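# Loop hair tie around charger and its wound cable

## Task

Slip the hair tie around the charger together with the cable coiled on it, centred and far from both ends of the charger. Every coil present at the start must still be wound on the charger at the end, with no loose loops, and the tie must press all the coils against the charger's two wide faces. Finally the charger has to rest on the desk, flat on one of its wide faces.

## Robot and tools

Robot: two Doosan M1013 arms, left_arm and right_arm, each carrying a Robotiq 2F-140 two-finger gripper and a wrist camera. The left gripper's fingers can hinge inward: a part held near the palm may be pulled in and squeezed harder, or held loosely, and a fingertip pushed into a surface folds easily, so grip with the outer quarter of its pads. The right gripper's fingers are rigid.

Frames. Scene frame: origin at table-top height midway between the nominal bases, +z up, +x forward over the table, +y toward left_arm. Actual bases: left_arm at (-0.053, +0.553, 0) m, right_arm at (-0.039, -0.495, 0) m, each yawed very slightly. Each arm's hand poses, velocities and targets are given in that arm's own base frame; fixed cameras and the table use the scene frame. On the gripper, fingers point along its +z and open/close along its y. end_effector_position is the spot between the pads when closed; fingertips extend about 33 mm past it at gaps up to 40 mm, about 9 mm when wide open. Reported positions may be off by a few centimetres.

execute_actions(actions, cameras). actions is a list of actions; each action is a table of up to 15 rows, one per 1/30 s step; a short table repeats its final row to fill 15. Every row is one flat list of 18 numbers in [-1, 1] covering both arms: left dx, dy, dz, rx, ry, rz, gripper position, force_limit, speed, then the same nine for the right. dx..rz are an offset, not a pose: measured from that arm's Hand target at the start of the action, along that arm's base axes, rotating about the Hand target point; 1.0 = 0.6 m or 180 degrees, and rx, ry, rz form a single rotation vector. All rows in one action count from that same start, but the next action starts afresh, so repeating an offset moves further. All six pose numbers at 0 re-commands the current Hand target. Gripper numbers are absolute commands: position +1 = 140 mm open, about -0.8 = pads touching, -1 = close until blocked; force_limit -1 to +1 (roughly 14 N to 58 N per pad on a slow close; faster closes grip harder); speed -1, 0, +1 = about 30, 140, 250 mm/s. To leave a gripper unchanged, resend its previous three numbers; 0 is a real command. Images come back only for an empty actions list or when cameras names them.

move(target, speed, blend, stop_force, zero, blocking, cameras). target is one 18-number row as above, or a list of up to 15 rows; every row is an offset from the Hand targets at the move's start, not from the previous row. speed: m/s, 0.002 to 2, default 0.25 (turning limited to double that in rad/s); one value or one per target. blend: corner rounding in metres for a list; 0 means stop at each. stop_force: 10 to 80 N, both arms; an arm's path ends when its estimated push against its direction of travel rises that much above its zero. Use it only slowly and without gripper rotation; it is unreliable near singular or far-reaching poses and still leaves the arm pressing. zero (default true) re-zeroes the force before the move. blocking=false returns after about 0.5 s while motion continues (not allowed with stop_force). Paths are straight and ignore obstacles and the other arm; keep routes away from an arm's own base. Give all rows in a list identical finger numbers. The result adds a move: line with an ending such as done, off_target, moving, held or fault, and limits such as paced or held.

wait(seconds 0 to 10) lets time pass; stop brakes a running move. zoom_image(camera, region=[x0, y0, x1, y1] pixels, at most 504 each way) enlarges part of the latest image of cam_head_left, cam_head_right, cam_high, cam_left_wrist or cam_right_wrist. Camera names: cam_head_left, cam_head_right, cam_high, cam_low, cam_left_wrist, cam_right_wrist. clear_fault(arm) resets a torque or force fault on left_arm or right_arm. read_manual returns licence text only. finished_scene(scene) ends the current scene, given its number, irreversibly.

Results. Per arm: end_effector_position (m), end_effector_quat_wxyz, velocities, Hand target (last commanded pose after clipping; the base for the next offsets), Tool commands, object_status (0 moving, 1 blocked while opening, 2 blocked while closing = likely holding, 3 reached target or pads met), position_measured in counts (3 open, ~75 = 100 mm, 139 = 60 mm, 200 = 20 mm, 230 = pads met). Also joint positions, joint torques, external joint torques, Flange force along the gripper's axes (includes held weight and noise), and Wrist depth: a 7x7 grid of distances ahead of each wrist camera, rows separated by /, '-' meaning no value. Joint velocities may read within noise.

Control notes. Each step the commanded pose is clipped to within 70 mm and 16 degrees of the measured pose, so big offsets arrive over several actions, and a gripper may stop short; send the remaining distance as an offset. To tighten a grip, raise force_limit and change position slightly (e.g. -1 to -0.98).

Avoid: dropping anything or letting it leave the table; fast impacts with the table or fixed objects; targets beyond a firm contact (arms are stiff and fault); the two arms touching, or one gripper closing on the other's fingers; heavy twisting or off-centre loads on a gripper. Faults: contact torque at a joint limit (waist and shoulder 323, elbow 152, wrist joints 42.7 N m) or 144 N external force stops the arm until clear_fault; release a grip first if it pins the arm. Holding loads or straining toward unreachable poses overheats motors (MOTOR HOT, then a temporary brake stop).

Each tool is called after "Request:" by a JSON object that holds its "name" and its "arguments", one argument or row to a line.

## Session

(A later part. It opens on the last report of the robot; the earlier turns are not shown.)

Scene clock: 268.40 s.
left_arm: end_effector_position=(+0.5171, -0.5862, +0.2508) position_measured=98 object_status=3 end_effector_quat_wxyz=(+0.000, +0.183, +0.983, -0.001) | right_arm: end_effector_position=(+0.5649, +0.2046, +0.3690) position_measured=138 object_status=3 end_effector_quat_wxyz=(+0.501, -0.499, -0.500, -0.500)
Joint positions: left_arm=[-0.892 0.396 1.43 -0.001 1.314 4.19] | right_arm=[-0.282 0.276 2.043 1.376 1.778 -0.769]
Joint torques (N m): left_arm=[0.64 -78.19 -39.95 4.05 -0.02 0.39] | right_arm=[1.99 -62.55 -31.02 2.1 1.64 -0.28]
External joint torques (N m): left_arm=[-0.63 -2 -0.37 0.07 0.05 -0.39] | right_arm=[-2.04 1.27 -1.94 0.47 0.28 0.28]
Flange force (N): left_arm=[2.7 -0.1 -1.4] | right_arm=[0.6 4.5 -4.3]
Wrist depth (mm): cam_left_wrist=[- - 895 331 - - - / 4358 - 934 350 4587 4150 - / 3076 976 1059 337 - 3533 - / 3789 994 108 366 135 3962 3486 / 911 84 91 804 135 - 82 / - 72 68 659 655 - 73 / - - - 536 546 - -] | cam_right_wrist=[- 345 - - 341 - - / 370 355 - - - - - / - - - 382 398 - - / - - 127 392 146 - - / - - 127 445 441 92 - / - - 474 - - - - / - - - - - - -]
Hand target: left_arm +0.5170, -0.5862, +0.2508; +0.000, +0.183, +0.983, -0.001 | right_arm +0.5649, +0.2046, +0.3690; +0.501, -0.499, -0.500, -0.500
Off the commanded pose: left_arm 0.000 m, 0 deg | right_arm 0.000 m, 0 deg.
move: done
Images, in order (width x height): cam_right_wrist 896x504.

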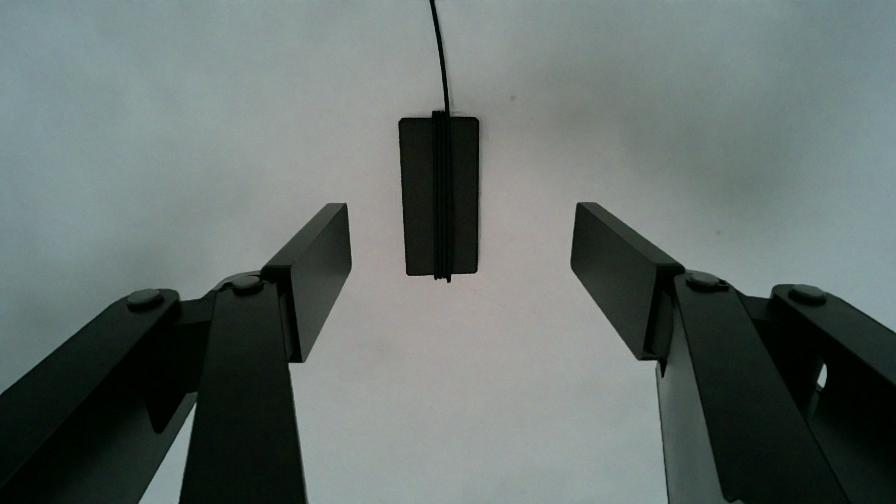

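Request:
{"name": "move", "arguments": {
  "target": [
    [-0.0053,-0.014,-0.3597,0,0,0,0.25,0,0,0,0,0,0,0,0,-0.07,0.6,-1],
    [-0.0053,-0.014,-0.3597,0,0,0,-1,1,-1,0,0,0,0,0,0,-0.07,0.6,-1]
  ],
  "speed": 0.12
}}

Request:
{"name": "wait", "arguments": {
  "seconds": 0.5,
  "cameras": ["cam_right_wrist","cam_low"]
}}

Scene clock: 286.23 s.
left_arm: end_effector_position=(+0.5138, -0.5946, +0.0350) position_measured=136 object_status=0 end_effector_quat_wxyz=(+0.000, +0.183, +0.983, -0.001) | right_arm: end_effector_position=(+0.5649, +0.2046, +0.3690) position_measured=138 object_status=3 end_effector_quat_wxyz=(+0.501, -0.499, -0.500, -0.500)
Joint positions: left_arm=[-0.902 0.547 1.622 -0.001 0.971 4.18] | right_arm=[-0.282 0.276 2.043 1.376 1.778 -0.769]
Joint torques (N m): left_arm=[2.59 -82.4 -31.7 4.19 -0.04 0.3] | right_arm=[1.15 -63.11 -31.22 2.08 1.63 -0.29]
External joint torques (N m): left_arm=[-2.37 -5.26 -2.58 -0.68 0.07 -0.31] | right_arm=[-1.15 1.9 -1.77 0.49 0.3 0.29]
Flange force (N): left_arm=[2.7 -2.4 -6.5] | right_arm=[-0.2 5.5 -3.0]
Wrist depth (mm): cam_left_wrist=[3582 - 820 326 3113 2873 4022 / - 4286 951 327 397 3845 - / 4358 972 1029 342 385 - 2971 / 3962 1002 108 365 135 4022 3631 / 924 84 91 406 120 - 81 / - 72 69 503 652 - 73 / - - - 495 537 - -] | cam_right_wrist=[- 150 153 152 - 152 - / 160 161 160 161 161 162 162 / 168 169 170 147 169 - 175 / 178 179 175 152 152 - 183 / 188 - 86 158 130 92 193 / - - - - - - - / - - - 226 - - -]
Hand target: left_arm +0.5138, -0.5946, +0.0350; +0.000, +0.183, +0.983, -0.001 | right_arm +0.5649, +0.2046, +0.3690; +0.501, -0.499, -0.500, -0.500
Off the commanded pose: left_arm 0.000 m, 0 deg | right_arm 0.000 m, 0 deg.
move: done

Scene clock: 286.73 s.
left_arm: end_effector_position=(+0.5138, -0.5946, +0.0350) position_measured=136 object_status=2 end_effector_quat_wxyz=(+0.000, +0.183, +0.983, -0.001) | right_arm: end_effector_position=(+0.5649, +0.2046, +0.3690) position_measured=138 object_status=3 end_effector_quat_wxyz=(+0.501, -0.499, -0.500, -0.500)
Joint positions: left_arm=[-0.902 0.547 1.622 -0.001 0.971 4.18] | right_arm=[-0.282 0.276 2.043 1.376 1.778 -0.769]
Joint torques (N m): left_arm=[2.17 -81.9 -31.58 4.2 -0.04 0.28] | right_arm=[2.08 -62.85 -31.05 1.99 1.57 -0.23]
External joint torques (N m): left_arm=[-2.26 -6.37 -2.9 -0.68 0.07 -0.28] | right_arm=[-2.12 1.65 -1.87 0.58 0.35 0.22]
Flange force (N): left_arm=[3.3 -1.9 -7.7] | right_arm=[0.1 4.8 -4.5]
Wrist depth (mm): cam_left_wrist=[3962 - 843 322 - - - / 4085 - 958 327 401 - - / - 990 1033 339 390 4508 3113 / 3845 998 108 368 135 3486 3735 / 917 84 91 409 135 - 82 / - 72 69 506 665 - 73 / - - - 492 542 - -] | cam_right_wrist=[153 148 152 152 153 154 154 / - 159 160 160 162 162 - / - 169 - 147 171 169 172 / - 179 161 154 151 179 - / - - 86 164 130 92 192 / - - - - - - - / - - - - - - -]
Hand target: left_arm +0.5138, -0.5946, +0.0350; +0.000, +0.183, +0.983, -0.001 | right_arm +0.5649, +0.2046, +0.3690; +0.501, -0.499, -0.500, -0.500
Tool commands: left_gripper/position=-1.0 left_gripper/force_limit=+1.0 left_gripper/speed=-1.0 right_gripper/position=-0.07 right_gripper/force_limit=+0.6 right_gripper/speed=-1.0
Off the commanded pose: left_arm 0.000 m, 0 deg | right_arm 0.000 m, 0 deg.
wait: 0.50 s; at rest by 0.17 s
Images, in order (width x height): cam_low 896x504, cam_right_wrist 896x504.

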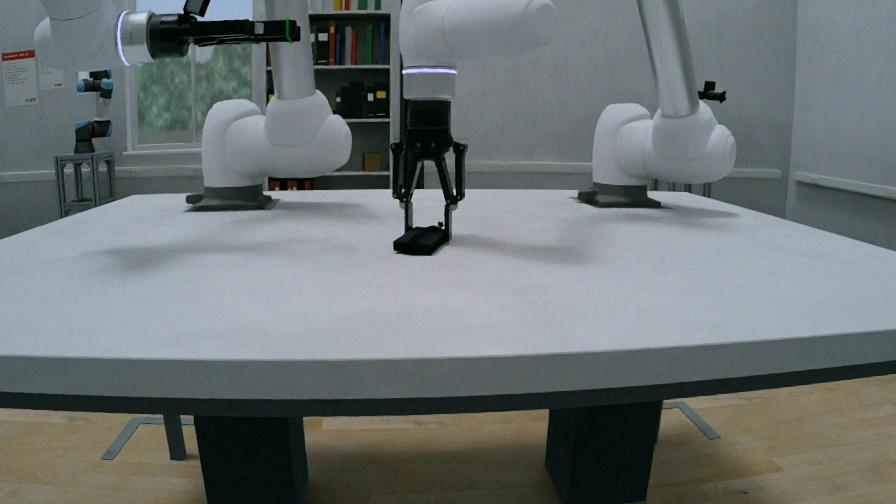

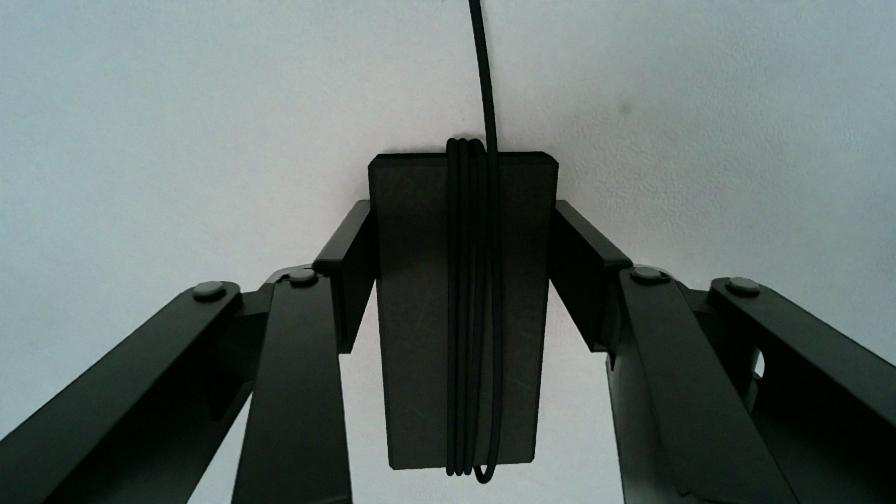

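Request:
{"name": "move", "arguments": {
  "target": [
    [0,0,0.1,0,0,0,-1,1,-1,0,0,0,0,0,0,-0.07,0.6,-1],
    [0.0053,0.1967,0.3367,0,0,-0.385,-1,1,-1,0,0,0,0,0,0,0.1,1,-1]
  ],
  "speed": 0.15,
  "blend": [0.02,0],
  "cameras": ["cam_low","cam_right_wrist","cam_left_wrist"]
}}

Request:
{"name": "zoom_image", "arguments": {
  "camera": "cam_low",
  "region": [300, 60, 540, 195]
}}

Scene clock: 305.07 s.
left_arm: end_effector_position=(+0.5170, -0.4766, +0.2370) position_measured=136 object_status=2 end_effector_quat_wxyz=(+0.000, +0.710, +0.704, -0.001) | right_arm: end_effector_position=(+0.5649, +0.2046, +0.3690) position_measured=117 object_status=0 end_effector_quat_wxyz=(+0.501, -0.499, -0.500, -0.500)
Joint positions: left_arm=[-0.793 0.282 1.613 -0.002 1.246 5.499] | right_arm=[-0.282 0.276 2.043 1.376 1.778 -0.769]
Joint torques (N m): left_arm=[0.07 -68.93 -40.67 4 -0.14 0.21] | right_arm=[2.13 -62.83 -31.04 2.09 1.57 -0.37]
External joint torques (N m): left_arm=[-0.33 1.58 1.47 0.05 0.17 -0.21] | right_arm=[-2.04 1.57 -1.94 0.47 0.35 0.37]
Flange force (N): left_arm=[-0.2 -0.9 2.3] | right_arm=[0.5 4.9 -4.5]
Wrist depth (mm): cam_left_wrist=[- - 908 431 - - 3533 / - - 1046 473 3735 3683 3533 / - 968 1059 486 3902 - 3962 / 3789 1010 134 537 157 3683 3962 / - 86 113 800 795 106 81 / - 71 638 674 662 - 69 / - - 542 544 542 - -] | cam_right_wrist=[- 340 333 340 356 - - / - - 351 356 - - - / - 373 - 147 382 - 386 / 401 - 125 - 151 405 415 / - - 86 - - 92 - / - - - 179 - - - / - - - 185 - - -]
Hand target: left_arm +0.5170, -0.4766, +0.2370; +0.000, +0.710, +0.704, -0.001 | right_arm +0.5649, +0.2046, +0.3690; +0.501, -0.499, -0.500, -0.500
Off the commanded pose: left_arm 0.000 m, 0 deg | right_arm 0.000 m, 0 deg.
move: done
Images, in order (width x height): cam_low 896x504, cam_left_wrist 896x504, cam_right_wrist 896x504.

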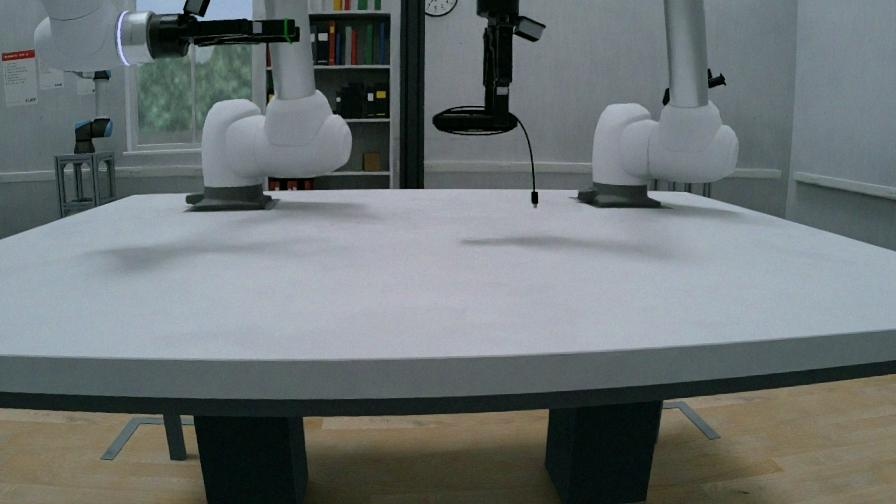

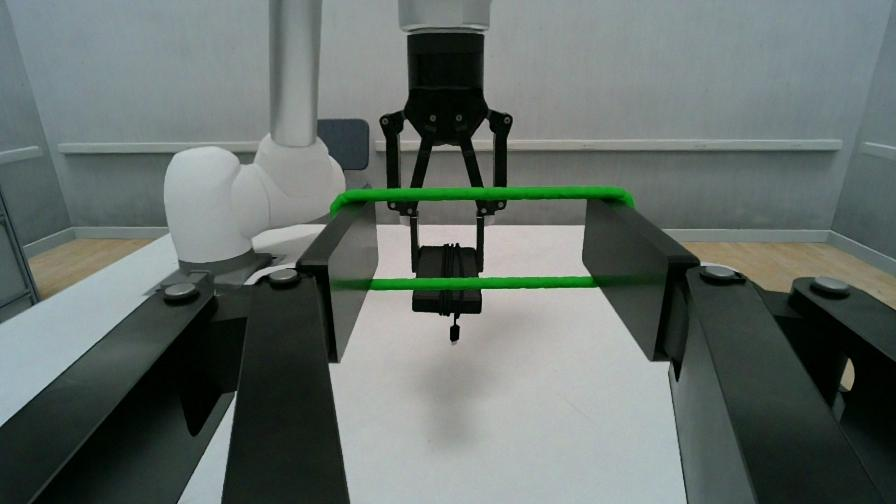

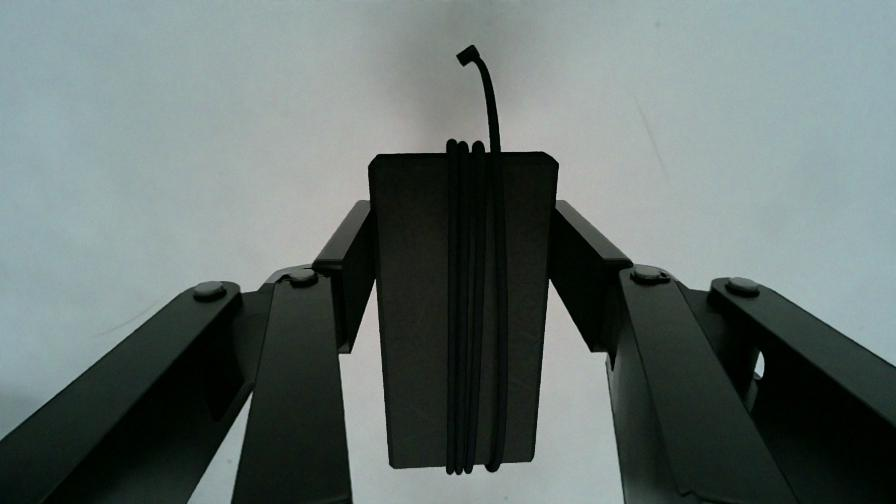

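Scaled by 2.100 from the camera's 896x504 image, which has a finer 1280x720 frame.

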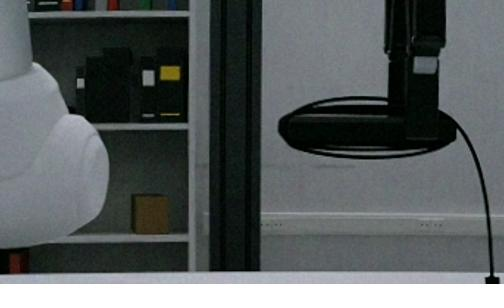

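Request:
{"name": "move", "arguments": {
  "target": [
    [0,0,0,0,0,0,-1,1,-1,-0.0232,0.25,-0.08,-0.2222,0,0,0.1,1,-1],
    [0,0,0,0,0,0,-1,1,-1,-0.0232,0.37,-0.18,-0.2222,0,0,0.1,1,-1]
  ],
  "speed": 0.12,
  "blend": [0.02,0],
  "cameras": ["cam_low","cam_left_wrist","cam_right_wrist"]
}}

Request:
{"name": "zoom_image", "arguments": {
  "camera": "cam_low",
  "region": [340, 60, 520, 160]
}}

Scene clock: 322.50 s.
left_arm: end_effector_position=(+0.5170, -0.4766, +0.2370) position_measured=136 object_status=2 end_effector_quat_wxyz=(+0.000, +0.710, +0.704, -0.001) | right_arm: end_effector_position=(+0.5510, +0.4266, +0.2610) position_measured=117 object_status=3 end_effector_quat_wxyz=(-0.300, +0.640, +0.641, +0.299)
Joint positions: left_arm=[-0.793 0.282 1.613 -0.002 1.246 5.499] | right_arm=[0.242 0.16 1.957 1.024 1.06 -0.311]
Joint torques (N m): left_arm=[0.71 -68.81 -40.78 3.94 -0.12 0.33] | right_arm=[2.11 -55.39 -36.41 3.22 0.29 -0.35]
External joint torques (N m): left_arm=[-0.78 0.88 1.49 0.12 0.15 -0.34] | right_arm=[-2.14 0.62 -1.97 0.48 0.36 0.35]
Flange force (N): left_arm=[0.0 -2.3 2.0] | right_arm=[0.1 5.2 -3.0]
Wrist depth (mm): cam_left_wrist=[609 612 600 243 581 589 585 / 545 540 539 218 525 528 526 / 491 487 494 196 212 481 478 / 453 452 134 436 157 439 436 / - 86 112 407 400 106 81 / - 71 374 379 379 - 69 / - - 356 355 352 - -] | cam_right_wrist=[342 340 - - - - - / - 355 - - - - - / - - - - - - - / - - 123 146 129 - - / - - 86 155 131 92 419 / - - - 174 - - - / - - - 192 - - -]
Hand target: left_arm +0.5170, -0.4766, +0.2370; +0.000, +0.710, +0.704, -0.001 | right_arm +0.5510, +0.4266, +0.2610; -0.300, +0.640, +0.641, +0.299
Off the commanded pose: left_arm 0.000 m, 0 deg | right_arm 0.000 m, 0 deg.
move: done
Images, in order (width x height): cam_low 896x504, cam_left_wrist 896x504, cam_right_wrist 896x504.

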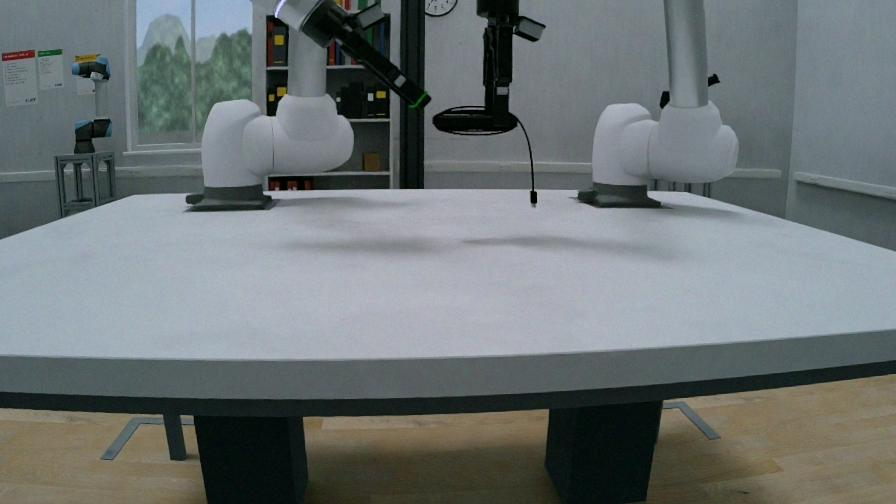

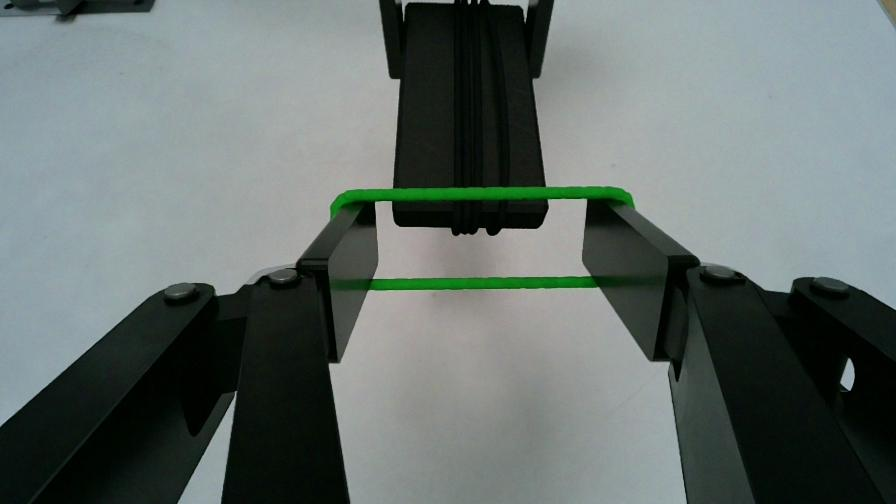

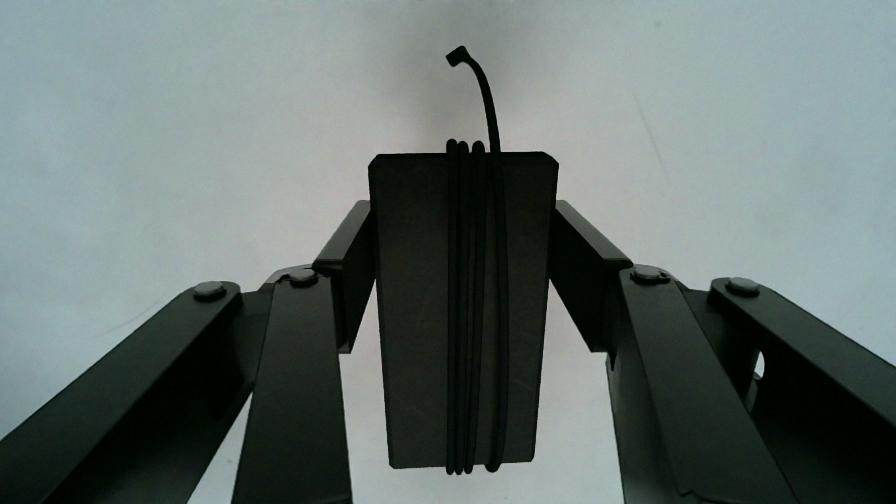

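Scaled by 2.800 from the camera's 896x504 image, which has a finer 1280x720 frame.

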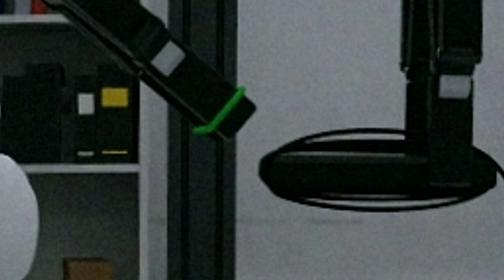

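Request:
{"name": "move", "arguments": {
  "target": [
    [0,0,0,0,0,0,-1,1,-1,-0.005,0.05,-0.01,0,0,0,0.1,1,-1],
    [0,0,0,0,0,0,-1,1,-1,-0.005,0.055,-0.032,0,0,0,0.1,1,-1]
  ],
  "speed": 0.06,
  "cameras": ["cam_low","cam_left_wrist"]
}}

Request:
{"name": "zoom_image", "arguments": {
  "camera": "cam_low",
  "region": [340, 60, 520, 160]
}}

Scene clock: 334.90 s.
left_arm: end_effector_position=(+0.5170, -0.4766, +0.2370) position_measured=136 object_status=2 end_effector_quat_wxyz=(+0.000, +0.710, +0.704, -0.001) | right_arm: end_effector_position=(+0.5480, +0.4596, +0.2418) position_measured=117 object_status=3 end_effector_quat_wxyz=(-0.300, +0.640, +0.641, +0.299)
Joint positions: left_arm=[-0.793 0.282 1.613 -0.002 1.246 5.499] | right_arm=[0.298 0.189 1.961 1.057 1.002 -0.317]
Joint torques (N m): left_arm=[0.33 -68.57 -40.93 3.93 -0.16 0.34] | right_arm=[1.57 -58.53 -36.1 3.02 0.29 -0.33]
External joint torques (N m): left_arm=[-0.4 0.61 1.53 0.14 0.19 -0.34] | right_arm=[-1.64 1.11 -1.9 0.49 0.37 0.33]
Flange force (N): left_arm=[0.7 -2.3 1.8] | right_arm=[0.4 5.7 -1.4]
Wrist depth (mm): cam_left_wrist=[582 577 567 209 533 557 556 / 516 513 508 194 491 505 500 / 466 463 464 172 182 458 452 / 422 432 133 163 159 416 418 / - 86 112 389 379 106 81 / - 71 355 362 357 - 69 / - - 337 335 334 - -] | cam_right_wrist=[328 330 - - - 338 - / - - 354 364 - 364 - / - 361 376 146 - 375 - / - - 123 145 136 - - / - - 86 - - 92 - / - - - 179 - - - / - - - 190 - - -]
Hand target: left_arm +0.5170, -0.4766, +0.2370; +0.000, +0.710, +0.704, -0.001 | right_arm +0.5480, +0.4596, +0.2418; -0.300, +0.640, +0.641, +0.299
Off the commanded pose: left_arm 0.000 m, 0 deg | right_arm 0.000 m, 0 deg.
move: done
Images, in order (width x height): cam_low 896x504, cam_left_wrist 896x504.

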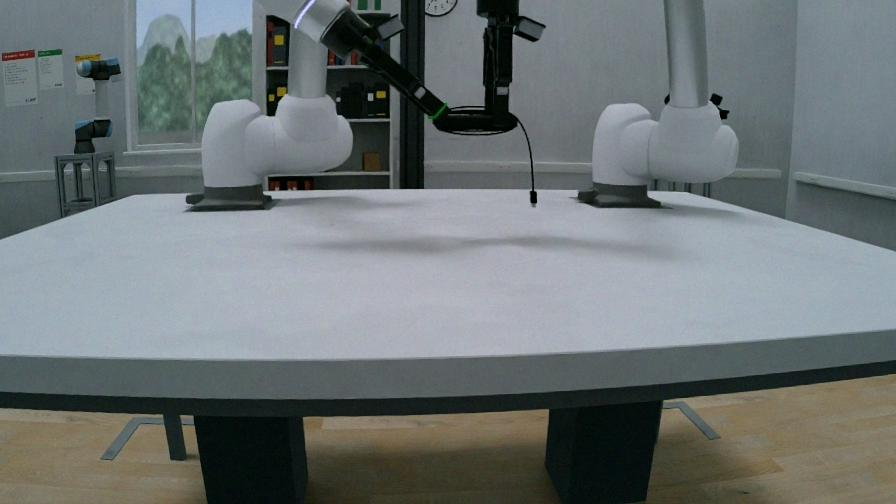

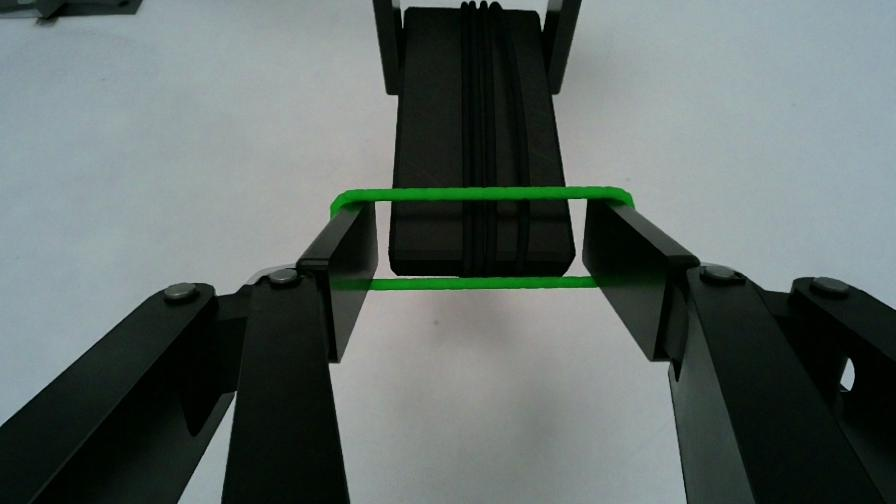

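Scaled by 2.800 from the camera's 896x504 image, which has a finer 1280x720 frame.

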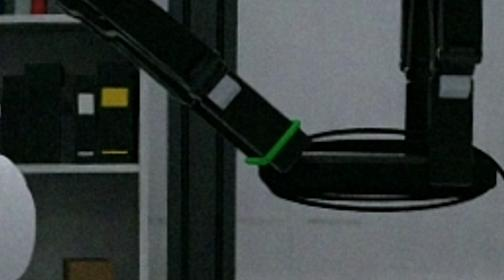

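Request:
{"name": "move", "arguments": {
  "target": [
    [0,0,0,0,0,0,-1,1,-1,0,-0.021,-0.0197,0.0556,0,0,0.1,1,-1],
    [0,0,0,0,0,0,-1,1,-1,0,-0.0243,-0.038,0.1111,0,0,0.1,1,-1]
  ],
  "speed": 0.05,
  "blend": [0.005,0],
  "cameras": ["cam_low","cam_left_wrist"]
}}

Request:
{"name": "zoom_image", "arguments": {
  "camera": "cam_low",
  "region": [340, 60, 520, 160]
}}

Scene clock: 356.83 s.
left_arm: end_effector_position=(+0.5170, -0.4766, +0.2370) position_measured=136 object_status=2 end_effector_quat_wxyz=(+0.000, +0.710, +0.704, -0.001) | right_arm: end_effector_position=(+0.5480, +0.4451, +0.2190) position_measured=117 object_status=3 end_effector_quat_wxyz=(-0.406, +0.579, +0.579, +0.406)
Joint positions: left_arm=[-0.793 0.282 1.613 -0.002 1.246 5.499] | right_arm=[0.176 0.303 2.096 1.452 1.201 -0.775]
Joint torques (N m): left_arm=[0.44 -69.36 -40.69 3.96 -0.12 0.33] | right_arm=[2.08 -64.64 -30.4 1.63 1.55 -0.43]
External joint torques (N m): left_arm=[-0.64 1.79 1.44 0.09 0.15 -0.33] | right_arm=[-2.03 1.66 -1.66 0.45 0.28 0.43]
Flange force (N): left_arm=[-0.9 -1.0 2.4] | right_arm=[-1.3 5.8 -1.6]
Wrist depth (mm): cam_left_wrist=[624 722 958 246 245 895 3683 / 692 714 745 204 701 726 2752 / 596 592 590 160 165 575 571 / 488 503 134 175 157 474 474 / - 86 112 409 393 106 81 / - 71 345 352 352 - 69 / - - 315 312 312 - -] | cam_right_wrist=[335 - - - 336 - - / - 355 - - - - - / 372 - - - - - - / - - 123 - 130 391 401 / - - 86 158 130 92 417 / - - - 177 - - - / - - - 185 - - -]
Hand target: left_arm +0.5170, -0.4766, +0.2370; +0.000, +0.710, +0.704, -0.001 | right_arm +0.5480, +0.4450, +0.2190; -0.406, +0.579, +0.579, +0.406
Off the commanded pose: left_arm 0.000 m, 0 deg | right_arm 0.000 m, 0 deg.
move: done
Images, in order (width x height): cam_low 896x504, cam_left_wrist 896x504.

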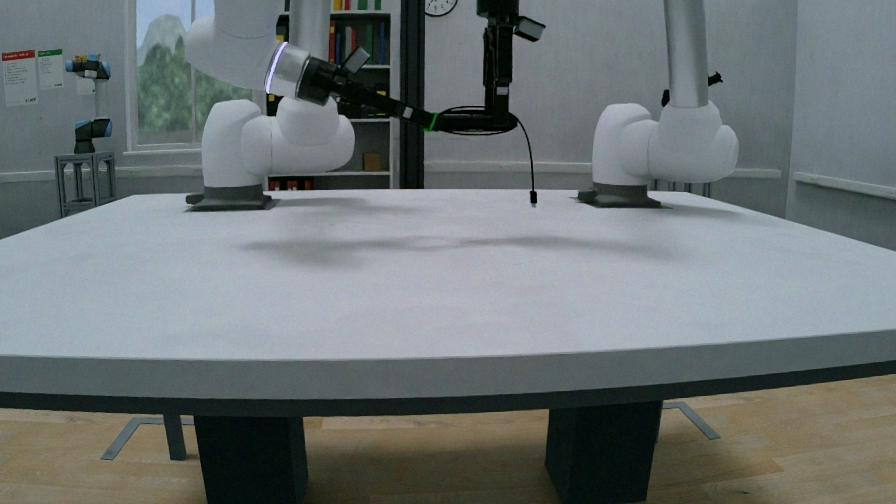

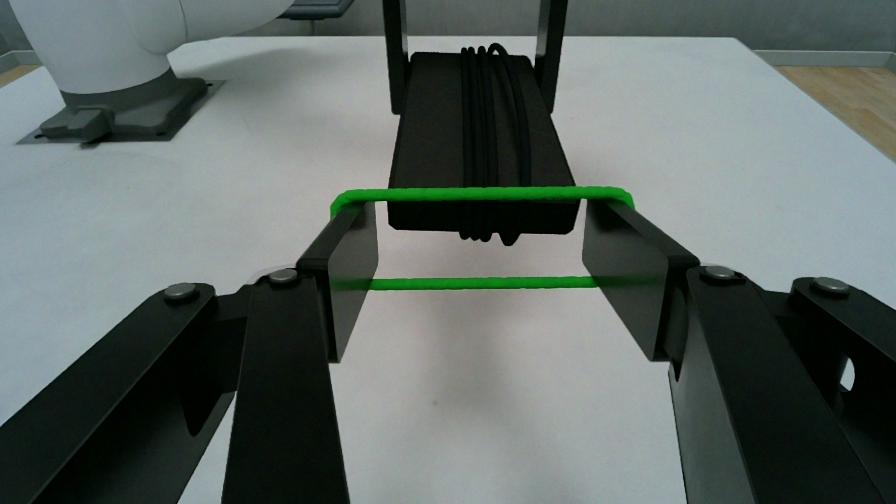

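Scaled by 2.800 from the camera's 896x504 image, which has a finer 1280x720 frame.

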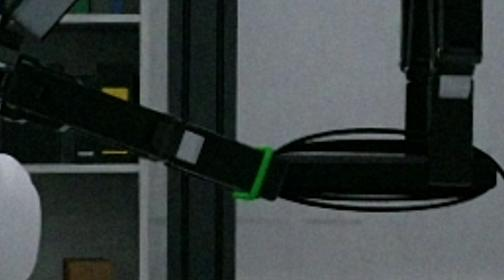

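Request:
{"name": "move", "arguments": {
  "target": [
    [0,0,0,0,0,0,-1,1,-1,0,0.022,0,0,0,0,0.1,1,-1],
    [0,0,0,0,0,0,-1,1,-1,0,0.042,-0.0035,0.0556,0,0,0.1,1,-1],
    [0,0,0,0,0,0,-1,1,-1,0,0.06,-0.0055,0.1111,0,0,0.1,1,-1]
  ],
  "speed": 0.03,
  "blend": [0.003,0.003,0],
  "cameras": ["cam_low","cam_left_wrist","cam_right_wrist"]
}}

Request:
{"name": "zoom_image", "arguments": {
  "camera": "cam_low",
  "region": [340, 60, 520, 160]
}}

Scene clock: 376.30 s.
left_arm: end_effector_position=(+0.5170, -0.4766, +0.2370) position_measured=136 object_status=2 end_effector_quat_wxyz=(+0.000, +0.710, +0.704, -0.001) | right_arm: end_effector_position=(+0.5480, +0.4810, +0.2157) position_measured=117 object_status=3 end_effector_quat_wxyz=(+0.501, -0.499, -0.500, -0.500)
Joint positions: left_arm=[-0.793 0.282 1.613 -0.002 1.246 5.499] | right_arm=[0.204 0.486 2.136 1.748 1.472 -1.06]
Joint torques (N m): left_arm=[0.19 -69.02 -41 3.84 -0.24 0.38] | right_arm=[1.87 -75.18 -23.57 0.46 1.99 -0.38]
External joint torques (N m): left_arm=[-0.22 1.28 1.71 0.22 0.27 -0.38] | right_arm=[-1.7 1.52 -1.54 0.49 0.42 0.38]
Flange force (N): left_arm=[0.3 -1.6 2.3] | right_arm=[-1.7 5.1 -1.4]
Wrist depth (mm): cam_left_wrist=[- 677 201 - 196 2842 - / 633 726 807 - - 3902 3228 / 652 739 1029 186 197 990 - / 672 718 130 129 130 726 3113 / - 86 112 511 482 106 81 / - 71 403 419 415 - 69 / - - 342 340 341 - -] | cam_right_wrist=[338 - - 334 - - - / 328 364 - - - 351 - / - 378 - 147 - 371 - / - 394 123 - 131 - - / - - 86 - 130 92 - / - - - - - - - / - - - 184 - - -]
Hand target: left_arm +0.5170, -0.4766, +0.2370; +0.000, +0.710, +0.704, -0.001 | right_arm +0.5480, +0.4810, +0.2157; +0.501, -0.499, -0.500, -0.500
Off the commanded pose: left_arm 0.000 m, 0 deg | right_arm 0.000 m, 0 deg.
move: done
Images, in order (width x height): cam_low 896x504, cam_left_wrist 896x504, cam_right_wrist 896x504.

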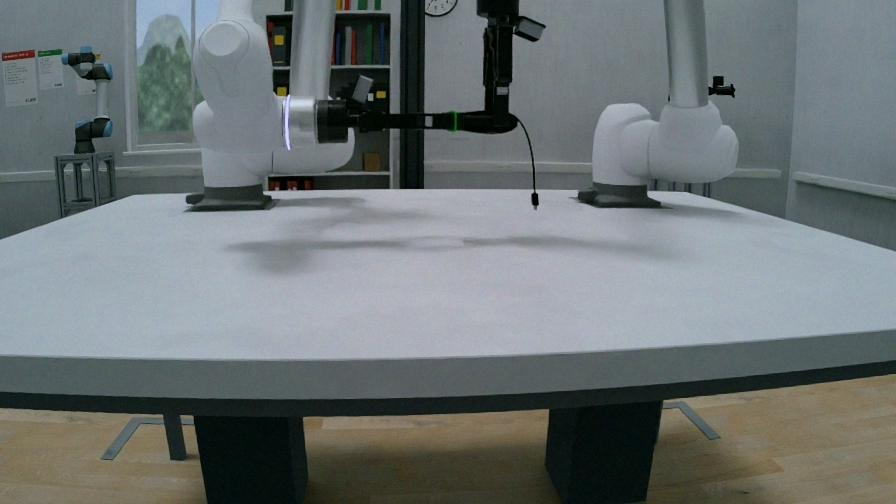

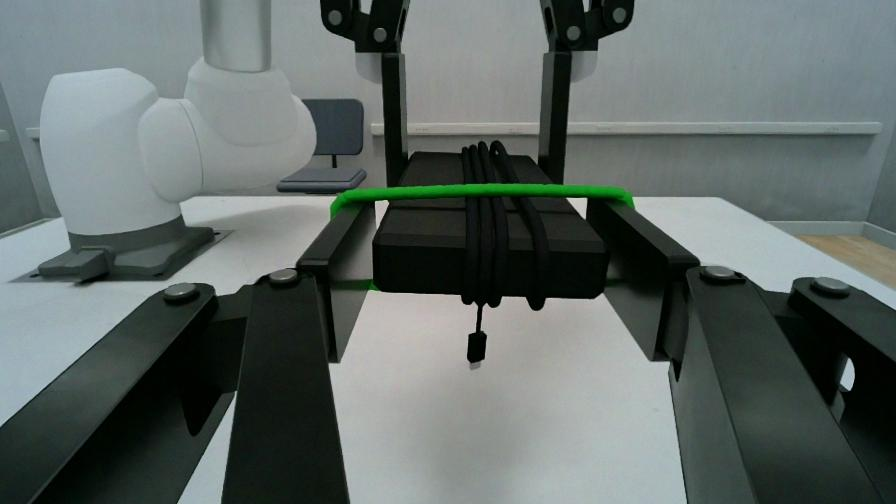

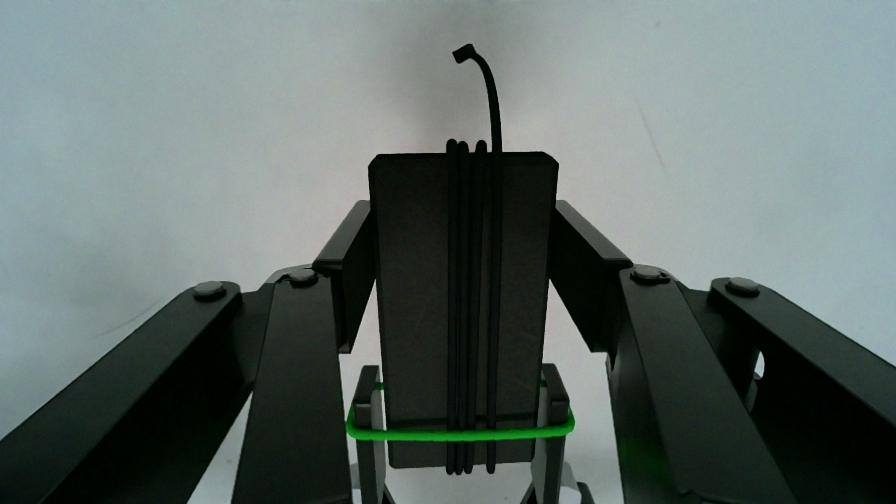

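Scaled by 2.800 from the camera's 896x504 image, which has a finer 1280x720 frame.

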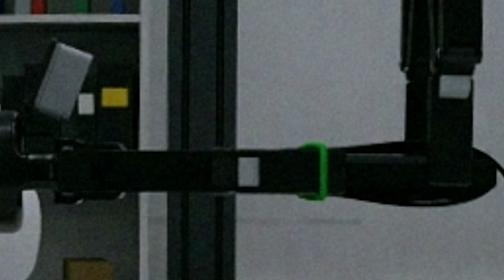

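Request:
{"name": "move", "arguments": {
  "target": [0,0,0,0,0,0,-1,1,-1,0,0.04,0,0,0,0,0.1,1,-1],
  "speed": 0.03,
  "cameras": ["cam_low","cam_left_wrist","cam_right_wrist"]
}}

Request:
{"name": "zoom_image", "arguments": {
  "camera": "cam_low",
  "region": [340, 60, 520, 160]
}}

Scene clock: 386.77 s.
left_arm: end_effector_position=(+0.5170, -0.4766, +0.2370) position_measured=136 object_status=2 end_effector_quat_wxyz=(+0.000, +0.710, +0.704, -0.001) | right_arm: end_effector_position=(+0.5480, +0.5050, +0.2157) position_measured=117 object_status=3 end_effector_quat_wxyz=(+0.501, -0.499, -0.500, -0.500)
Joint positions: left_arm=[-0.793 0.282 1.613 -0.002 1.246 5.499] | right_arm=[0.245 0.493 2.123 1.783 1.451 -1.058]
Joint torques (N m): left_arm=[0.01 -69.67 -40.93 3.88 -0.19 0.28] | right_arm=[1.61 -76 -23.91 0.46 2.06 -0.36]
External joint torques (N m): left_arm=[-0.06 1.79 1.64 0.18 0.22 -0.28] | right_arm=[-1.68 1.48 -1.55 0.44 0.34 0.36]
Flange force (N): left_arm=[0.0 -0.7 2.5] | right_arm=[-1.7 5.1 -1.2]
Wrist depth (mm): cam_left_wrist=[- 710 177 3040 175 3189 2695 / 618 699 776 - 193 - - / 627 720 827 186 156 - - / 654 710 113 116 120 730 3533 / - 86 106 - 108 106 81 / - 71 399 418 416 - 69 / - - 340 340 340 - -] | cam_right_wrist=[- - - - - - - / 350 354 358 - - - 369 / - - 366 150 374 - 386 / 401 - 122 - 151 378 - / - - 92 167 165 92 - / - - 180 179 - - - / - - - 193 - - -]
Hand target: left_arm +0.5170, -0.4766, +0.2370; +0.000, +0.710, +0.704, -0.001 | right_arm +0.5480, +0.5050, +0.2157; +0.501, -0.499, -0.500, -0.500
Off the commanded pose: left_arm 0.000 m, 0 deg | right_arm 0.000 m, 0 deg.
move: done
Images, in order (width x height): cam_low 896x504, cam_left_wrist 896x504, cam_right_wrist 896x504.

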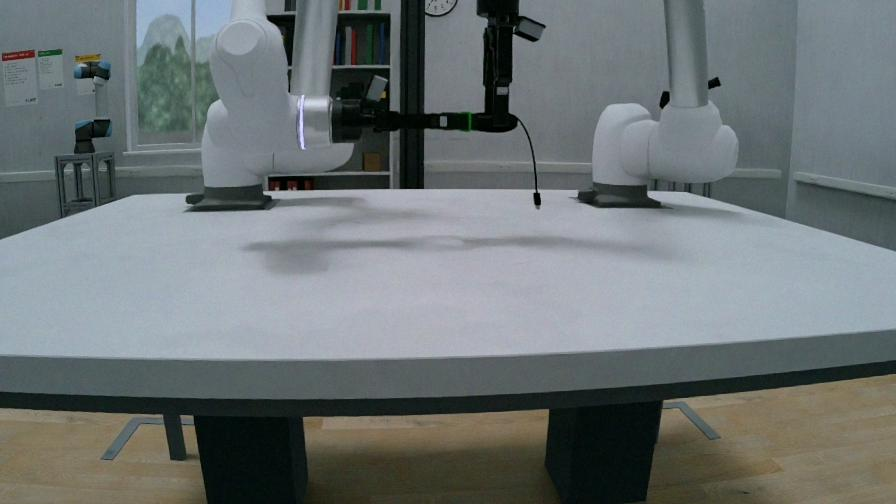

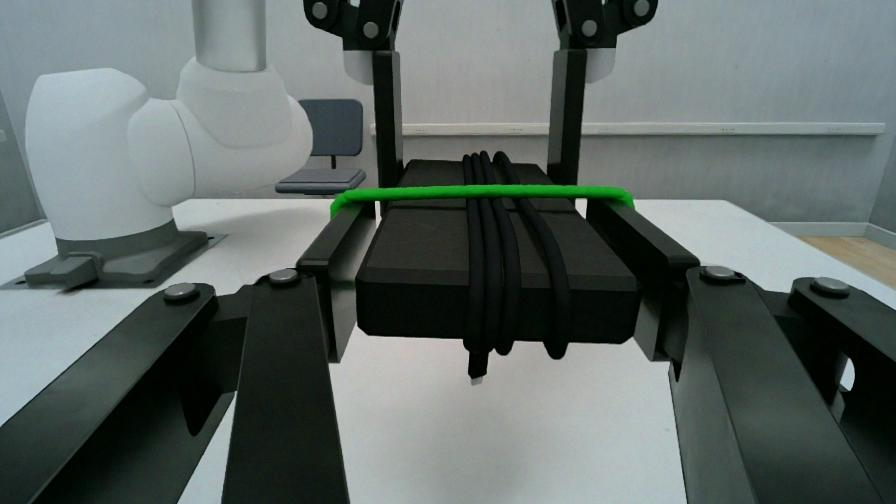

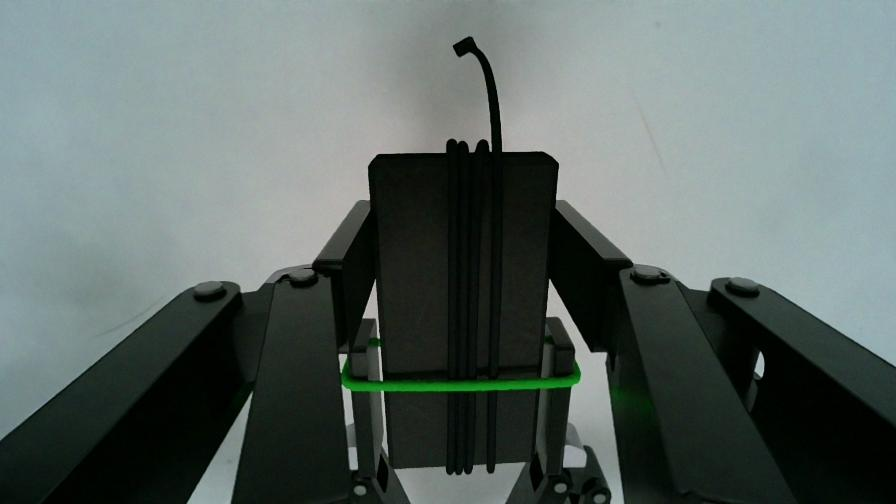

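Scaled by 2.800 from the camera's 896x504 image, which has a finer 1280x720 frame.

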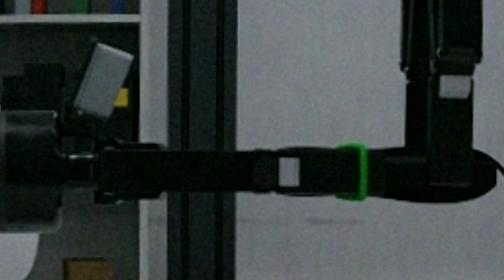

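Request:
{"name": "move", "arguments": {
  "target": [
    [0,0,0,0,0,0,-1,1,-1,0,0,0,0,0,0,-1,0.2,-1],
    [0,0,0,0,0,0,0.3,0,-0.5,0,0,0,0,0,0,-1,0.2,-1],
    [0,0,0.25,0,0,0,0.3,0,-0.5,0,0,0,0,0,0,-1,0.2,-1]
  ],
  "speed": 0.1,
  "cameras": ["cam_low","cam_left_wrist","cam_right_wrist"]
}}

Request:
{"name": "zoom_image", "arguments": {
  "camera": "cam_low",
  "region": [340, 60, 520, 160]
}}

Scene clock: 419.00 s.
left_arm: end_effector_position=(+0.5170, -0.4765, +0.3871) position_measured=91 object_status=3 end_effector_quat_wxyz=(+0.000, +0.710, +0.704, -0.001) | right_arm: end_effector_position=(+0.5480, +0.5050, +0.2157) position_measured=133 object_status=2 end_effector_quat_wxyz=(+0.501, -0.499, -0.500, -0.500)
Joint positions: left_arm=[-0.793 0.235 1.4 -0.002 1.507 5.498] | right_arm=[0.245 0.493 2.123 1.783 1.451 -1.058]
Joint torques (N m): left_arm=[0.33 -64.54 -41.35 4.23 -0.06 0.33] | right_arm=[1.79 -77.92 -25.01 0.96 3.1 -0.31]
External joint torques (N m): left_arm=[-0.4 -0.61 0 0.04 0.09 -0.33] | right_arm=[-1.8 3.48 -0.36 -0.07 -0.69 0.3]
Flange force (N): left_arm=[-0.1 -1.4 -0.2] | right_arm=[-4.8 4.9 -1.3]
Wrist depth (mm): cam_left_wrist=[- 701 - - - 4085 3396 / 614 701 774 - 3683 - - / 621 726 994 152 155 - - / 652 734 113 116 118 739 3582 / 585 86 91 104 109 97 80 / - 70 69 416 413 - 72 / - - - 340 343 - -] | cam_right_wrist=[477 - - - - - - / 487 501 - - - 508 - / - 527 - - - 523 - / - - 134 - 152 - - / - - 117 343 347 105 89 / - - - 368 - - - / - - - 374 - - -]
Hand target: left_arm +0.5170, -0.4766, +0.3870; +0.000, +0.710, +0.704, -0.001 | right_arm +0.5480, +0.5050, +0.2157; +0.501, -0.499, -0.500, -0.500
Off the commanded pose: left_arm 0.000 m, 0 deg | right_arm 0.000 m, 0 deg.
move: done
Images, in order (width x height): cam_low 896x504, cam_left_wrist 896x504, cam_right_wrist 896x504.

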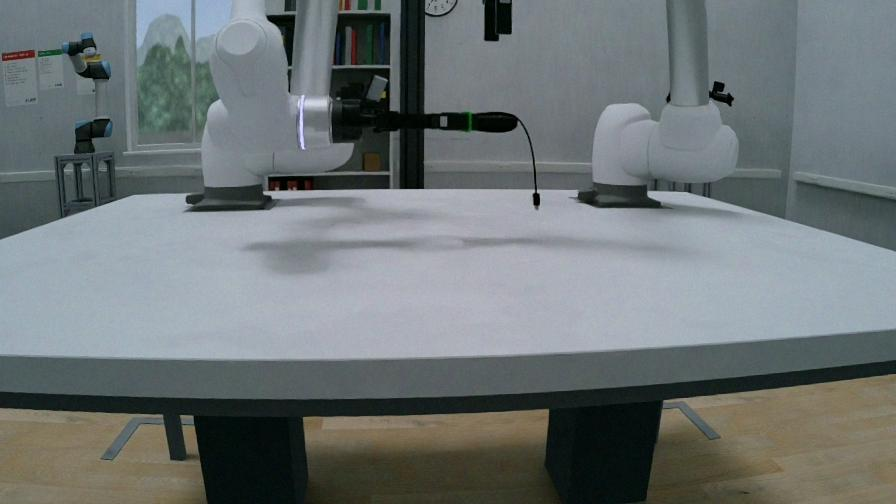

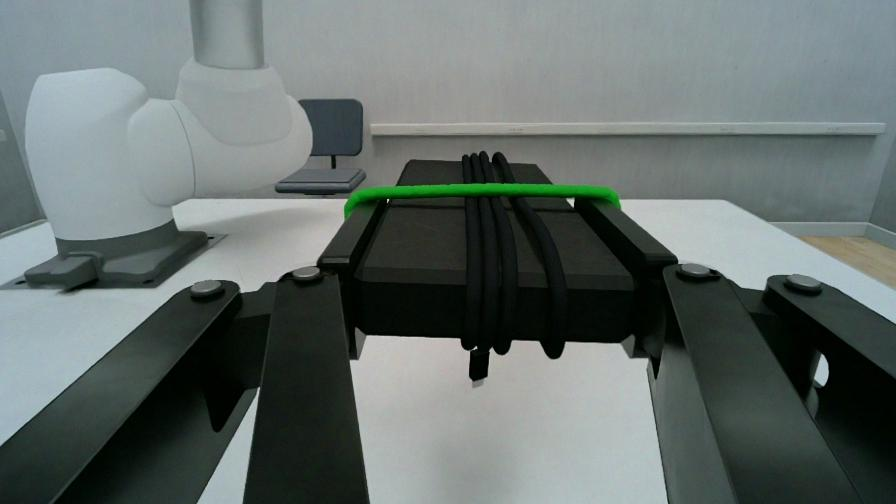

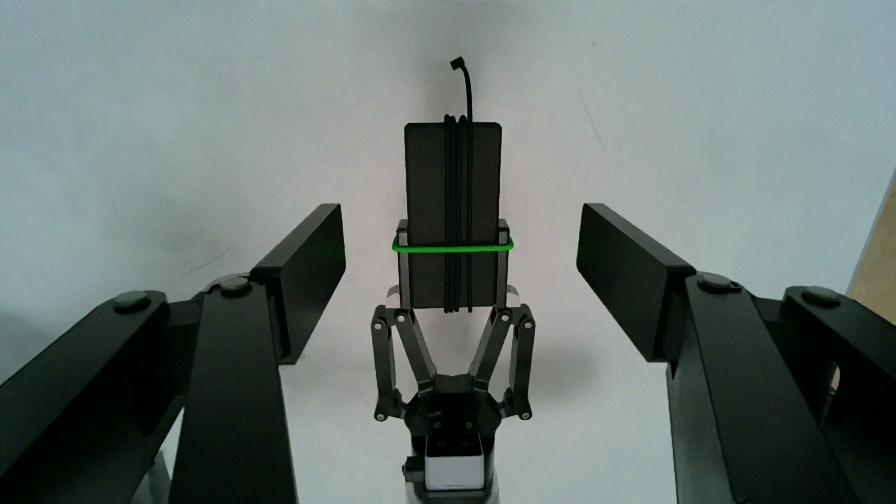

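Scaled by 2.800 from the camera's 896x504 image, which has a finer 1280x720 frame.

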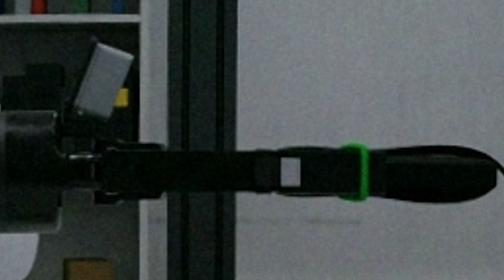

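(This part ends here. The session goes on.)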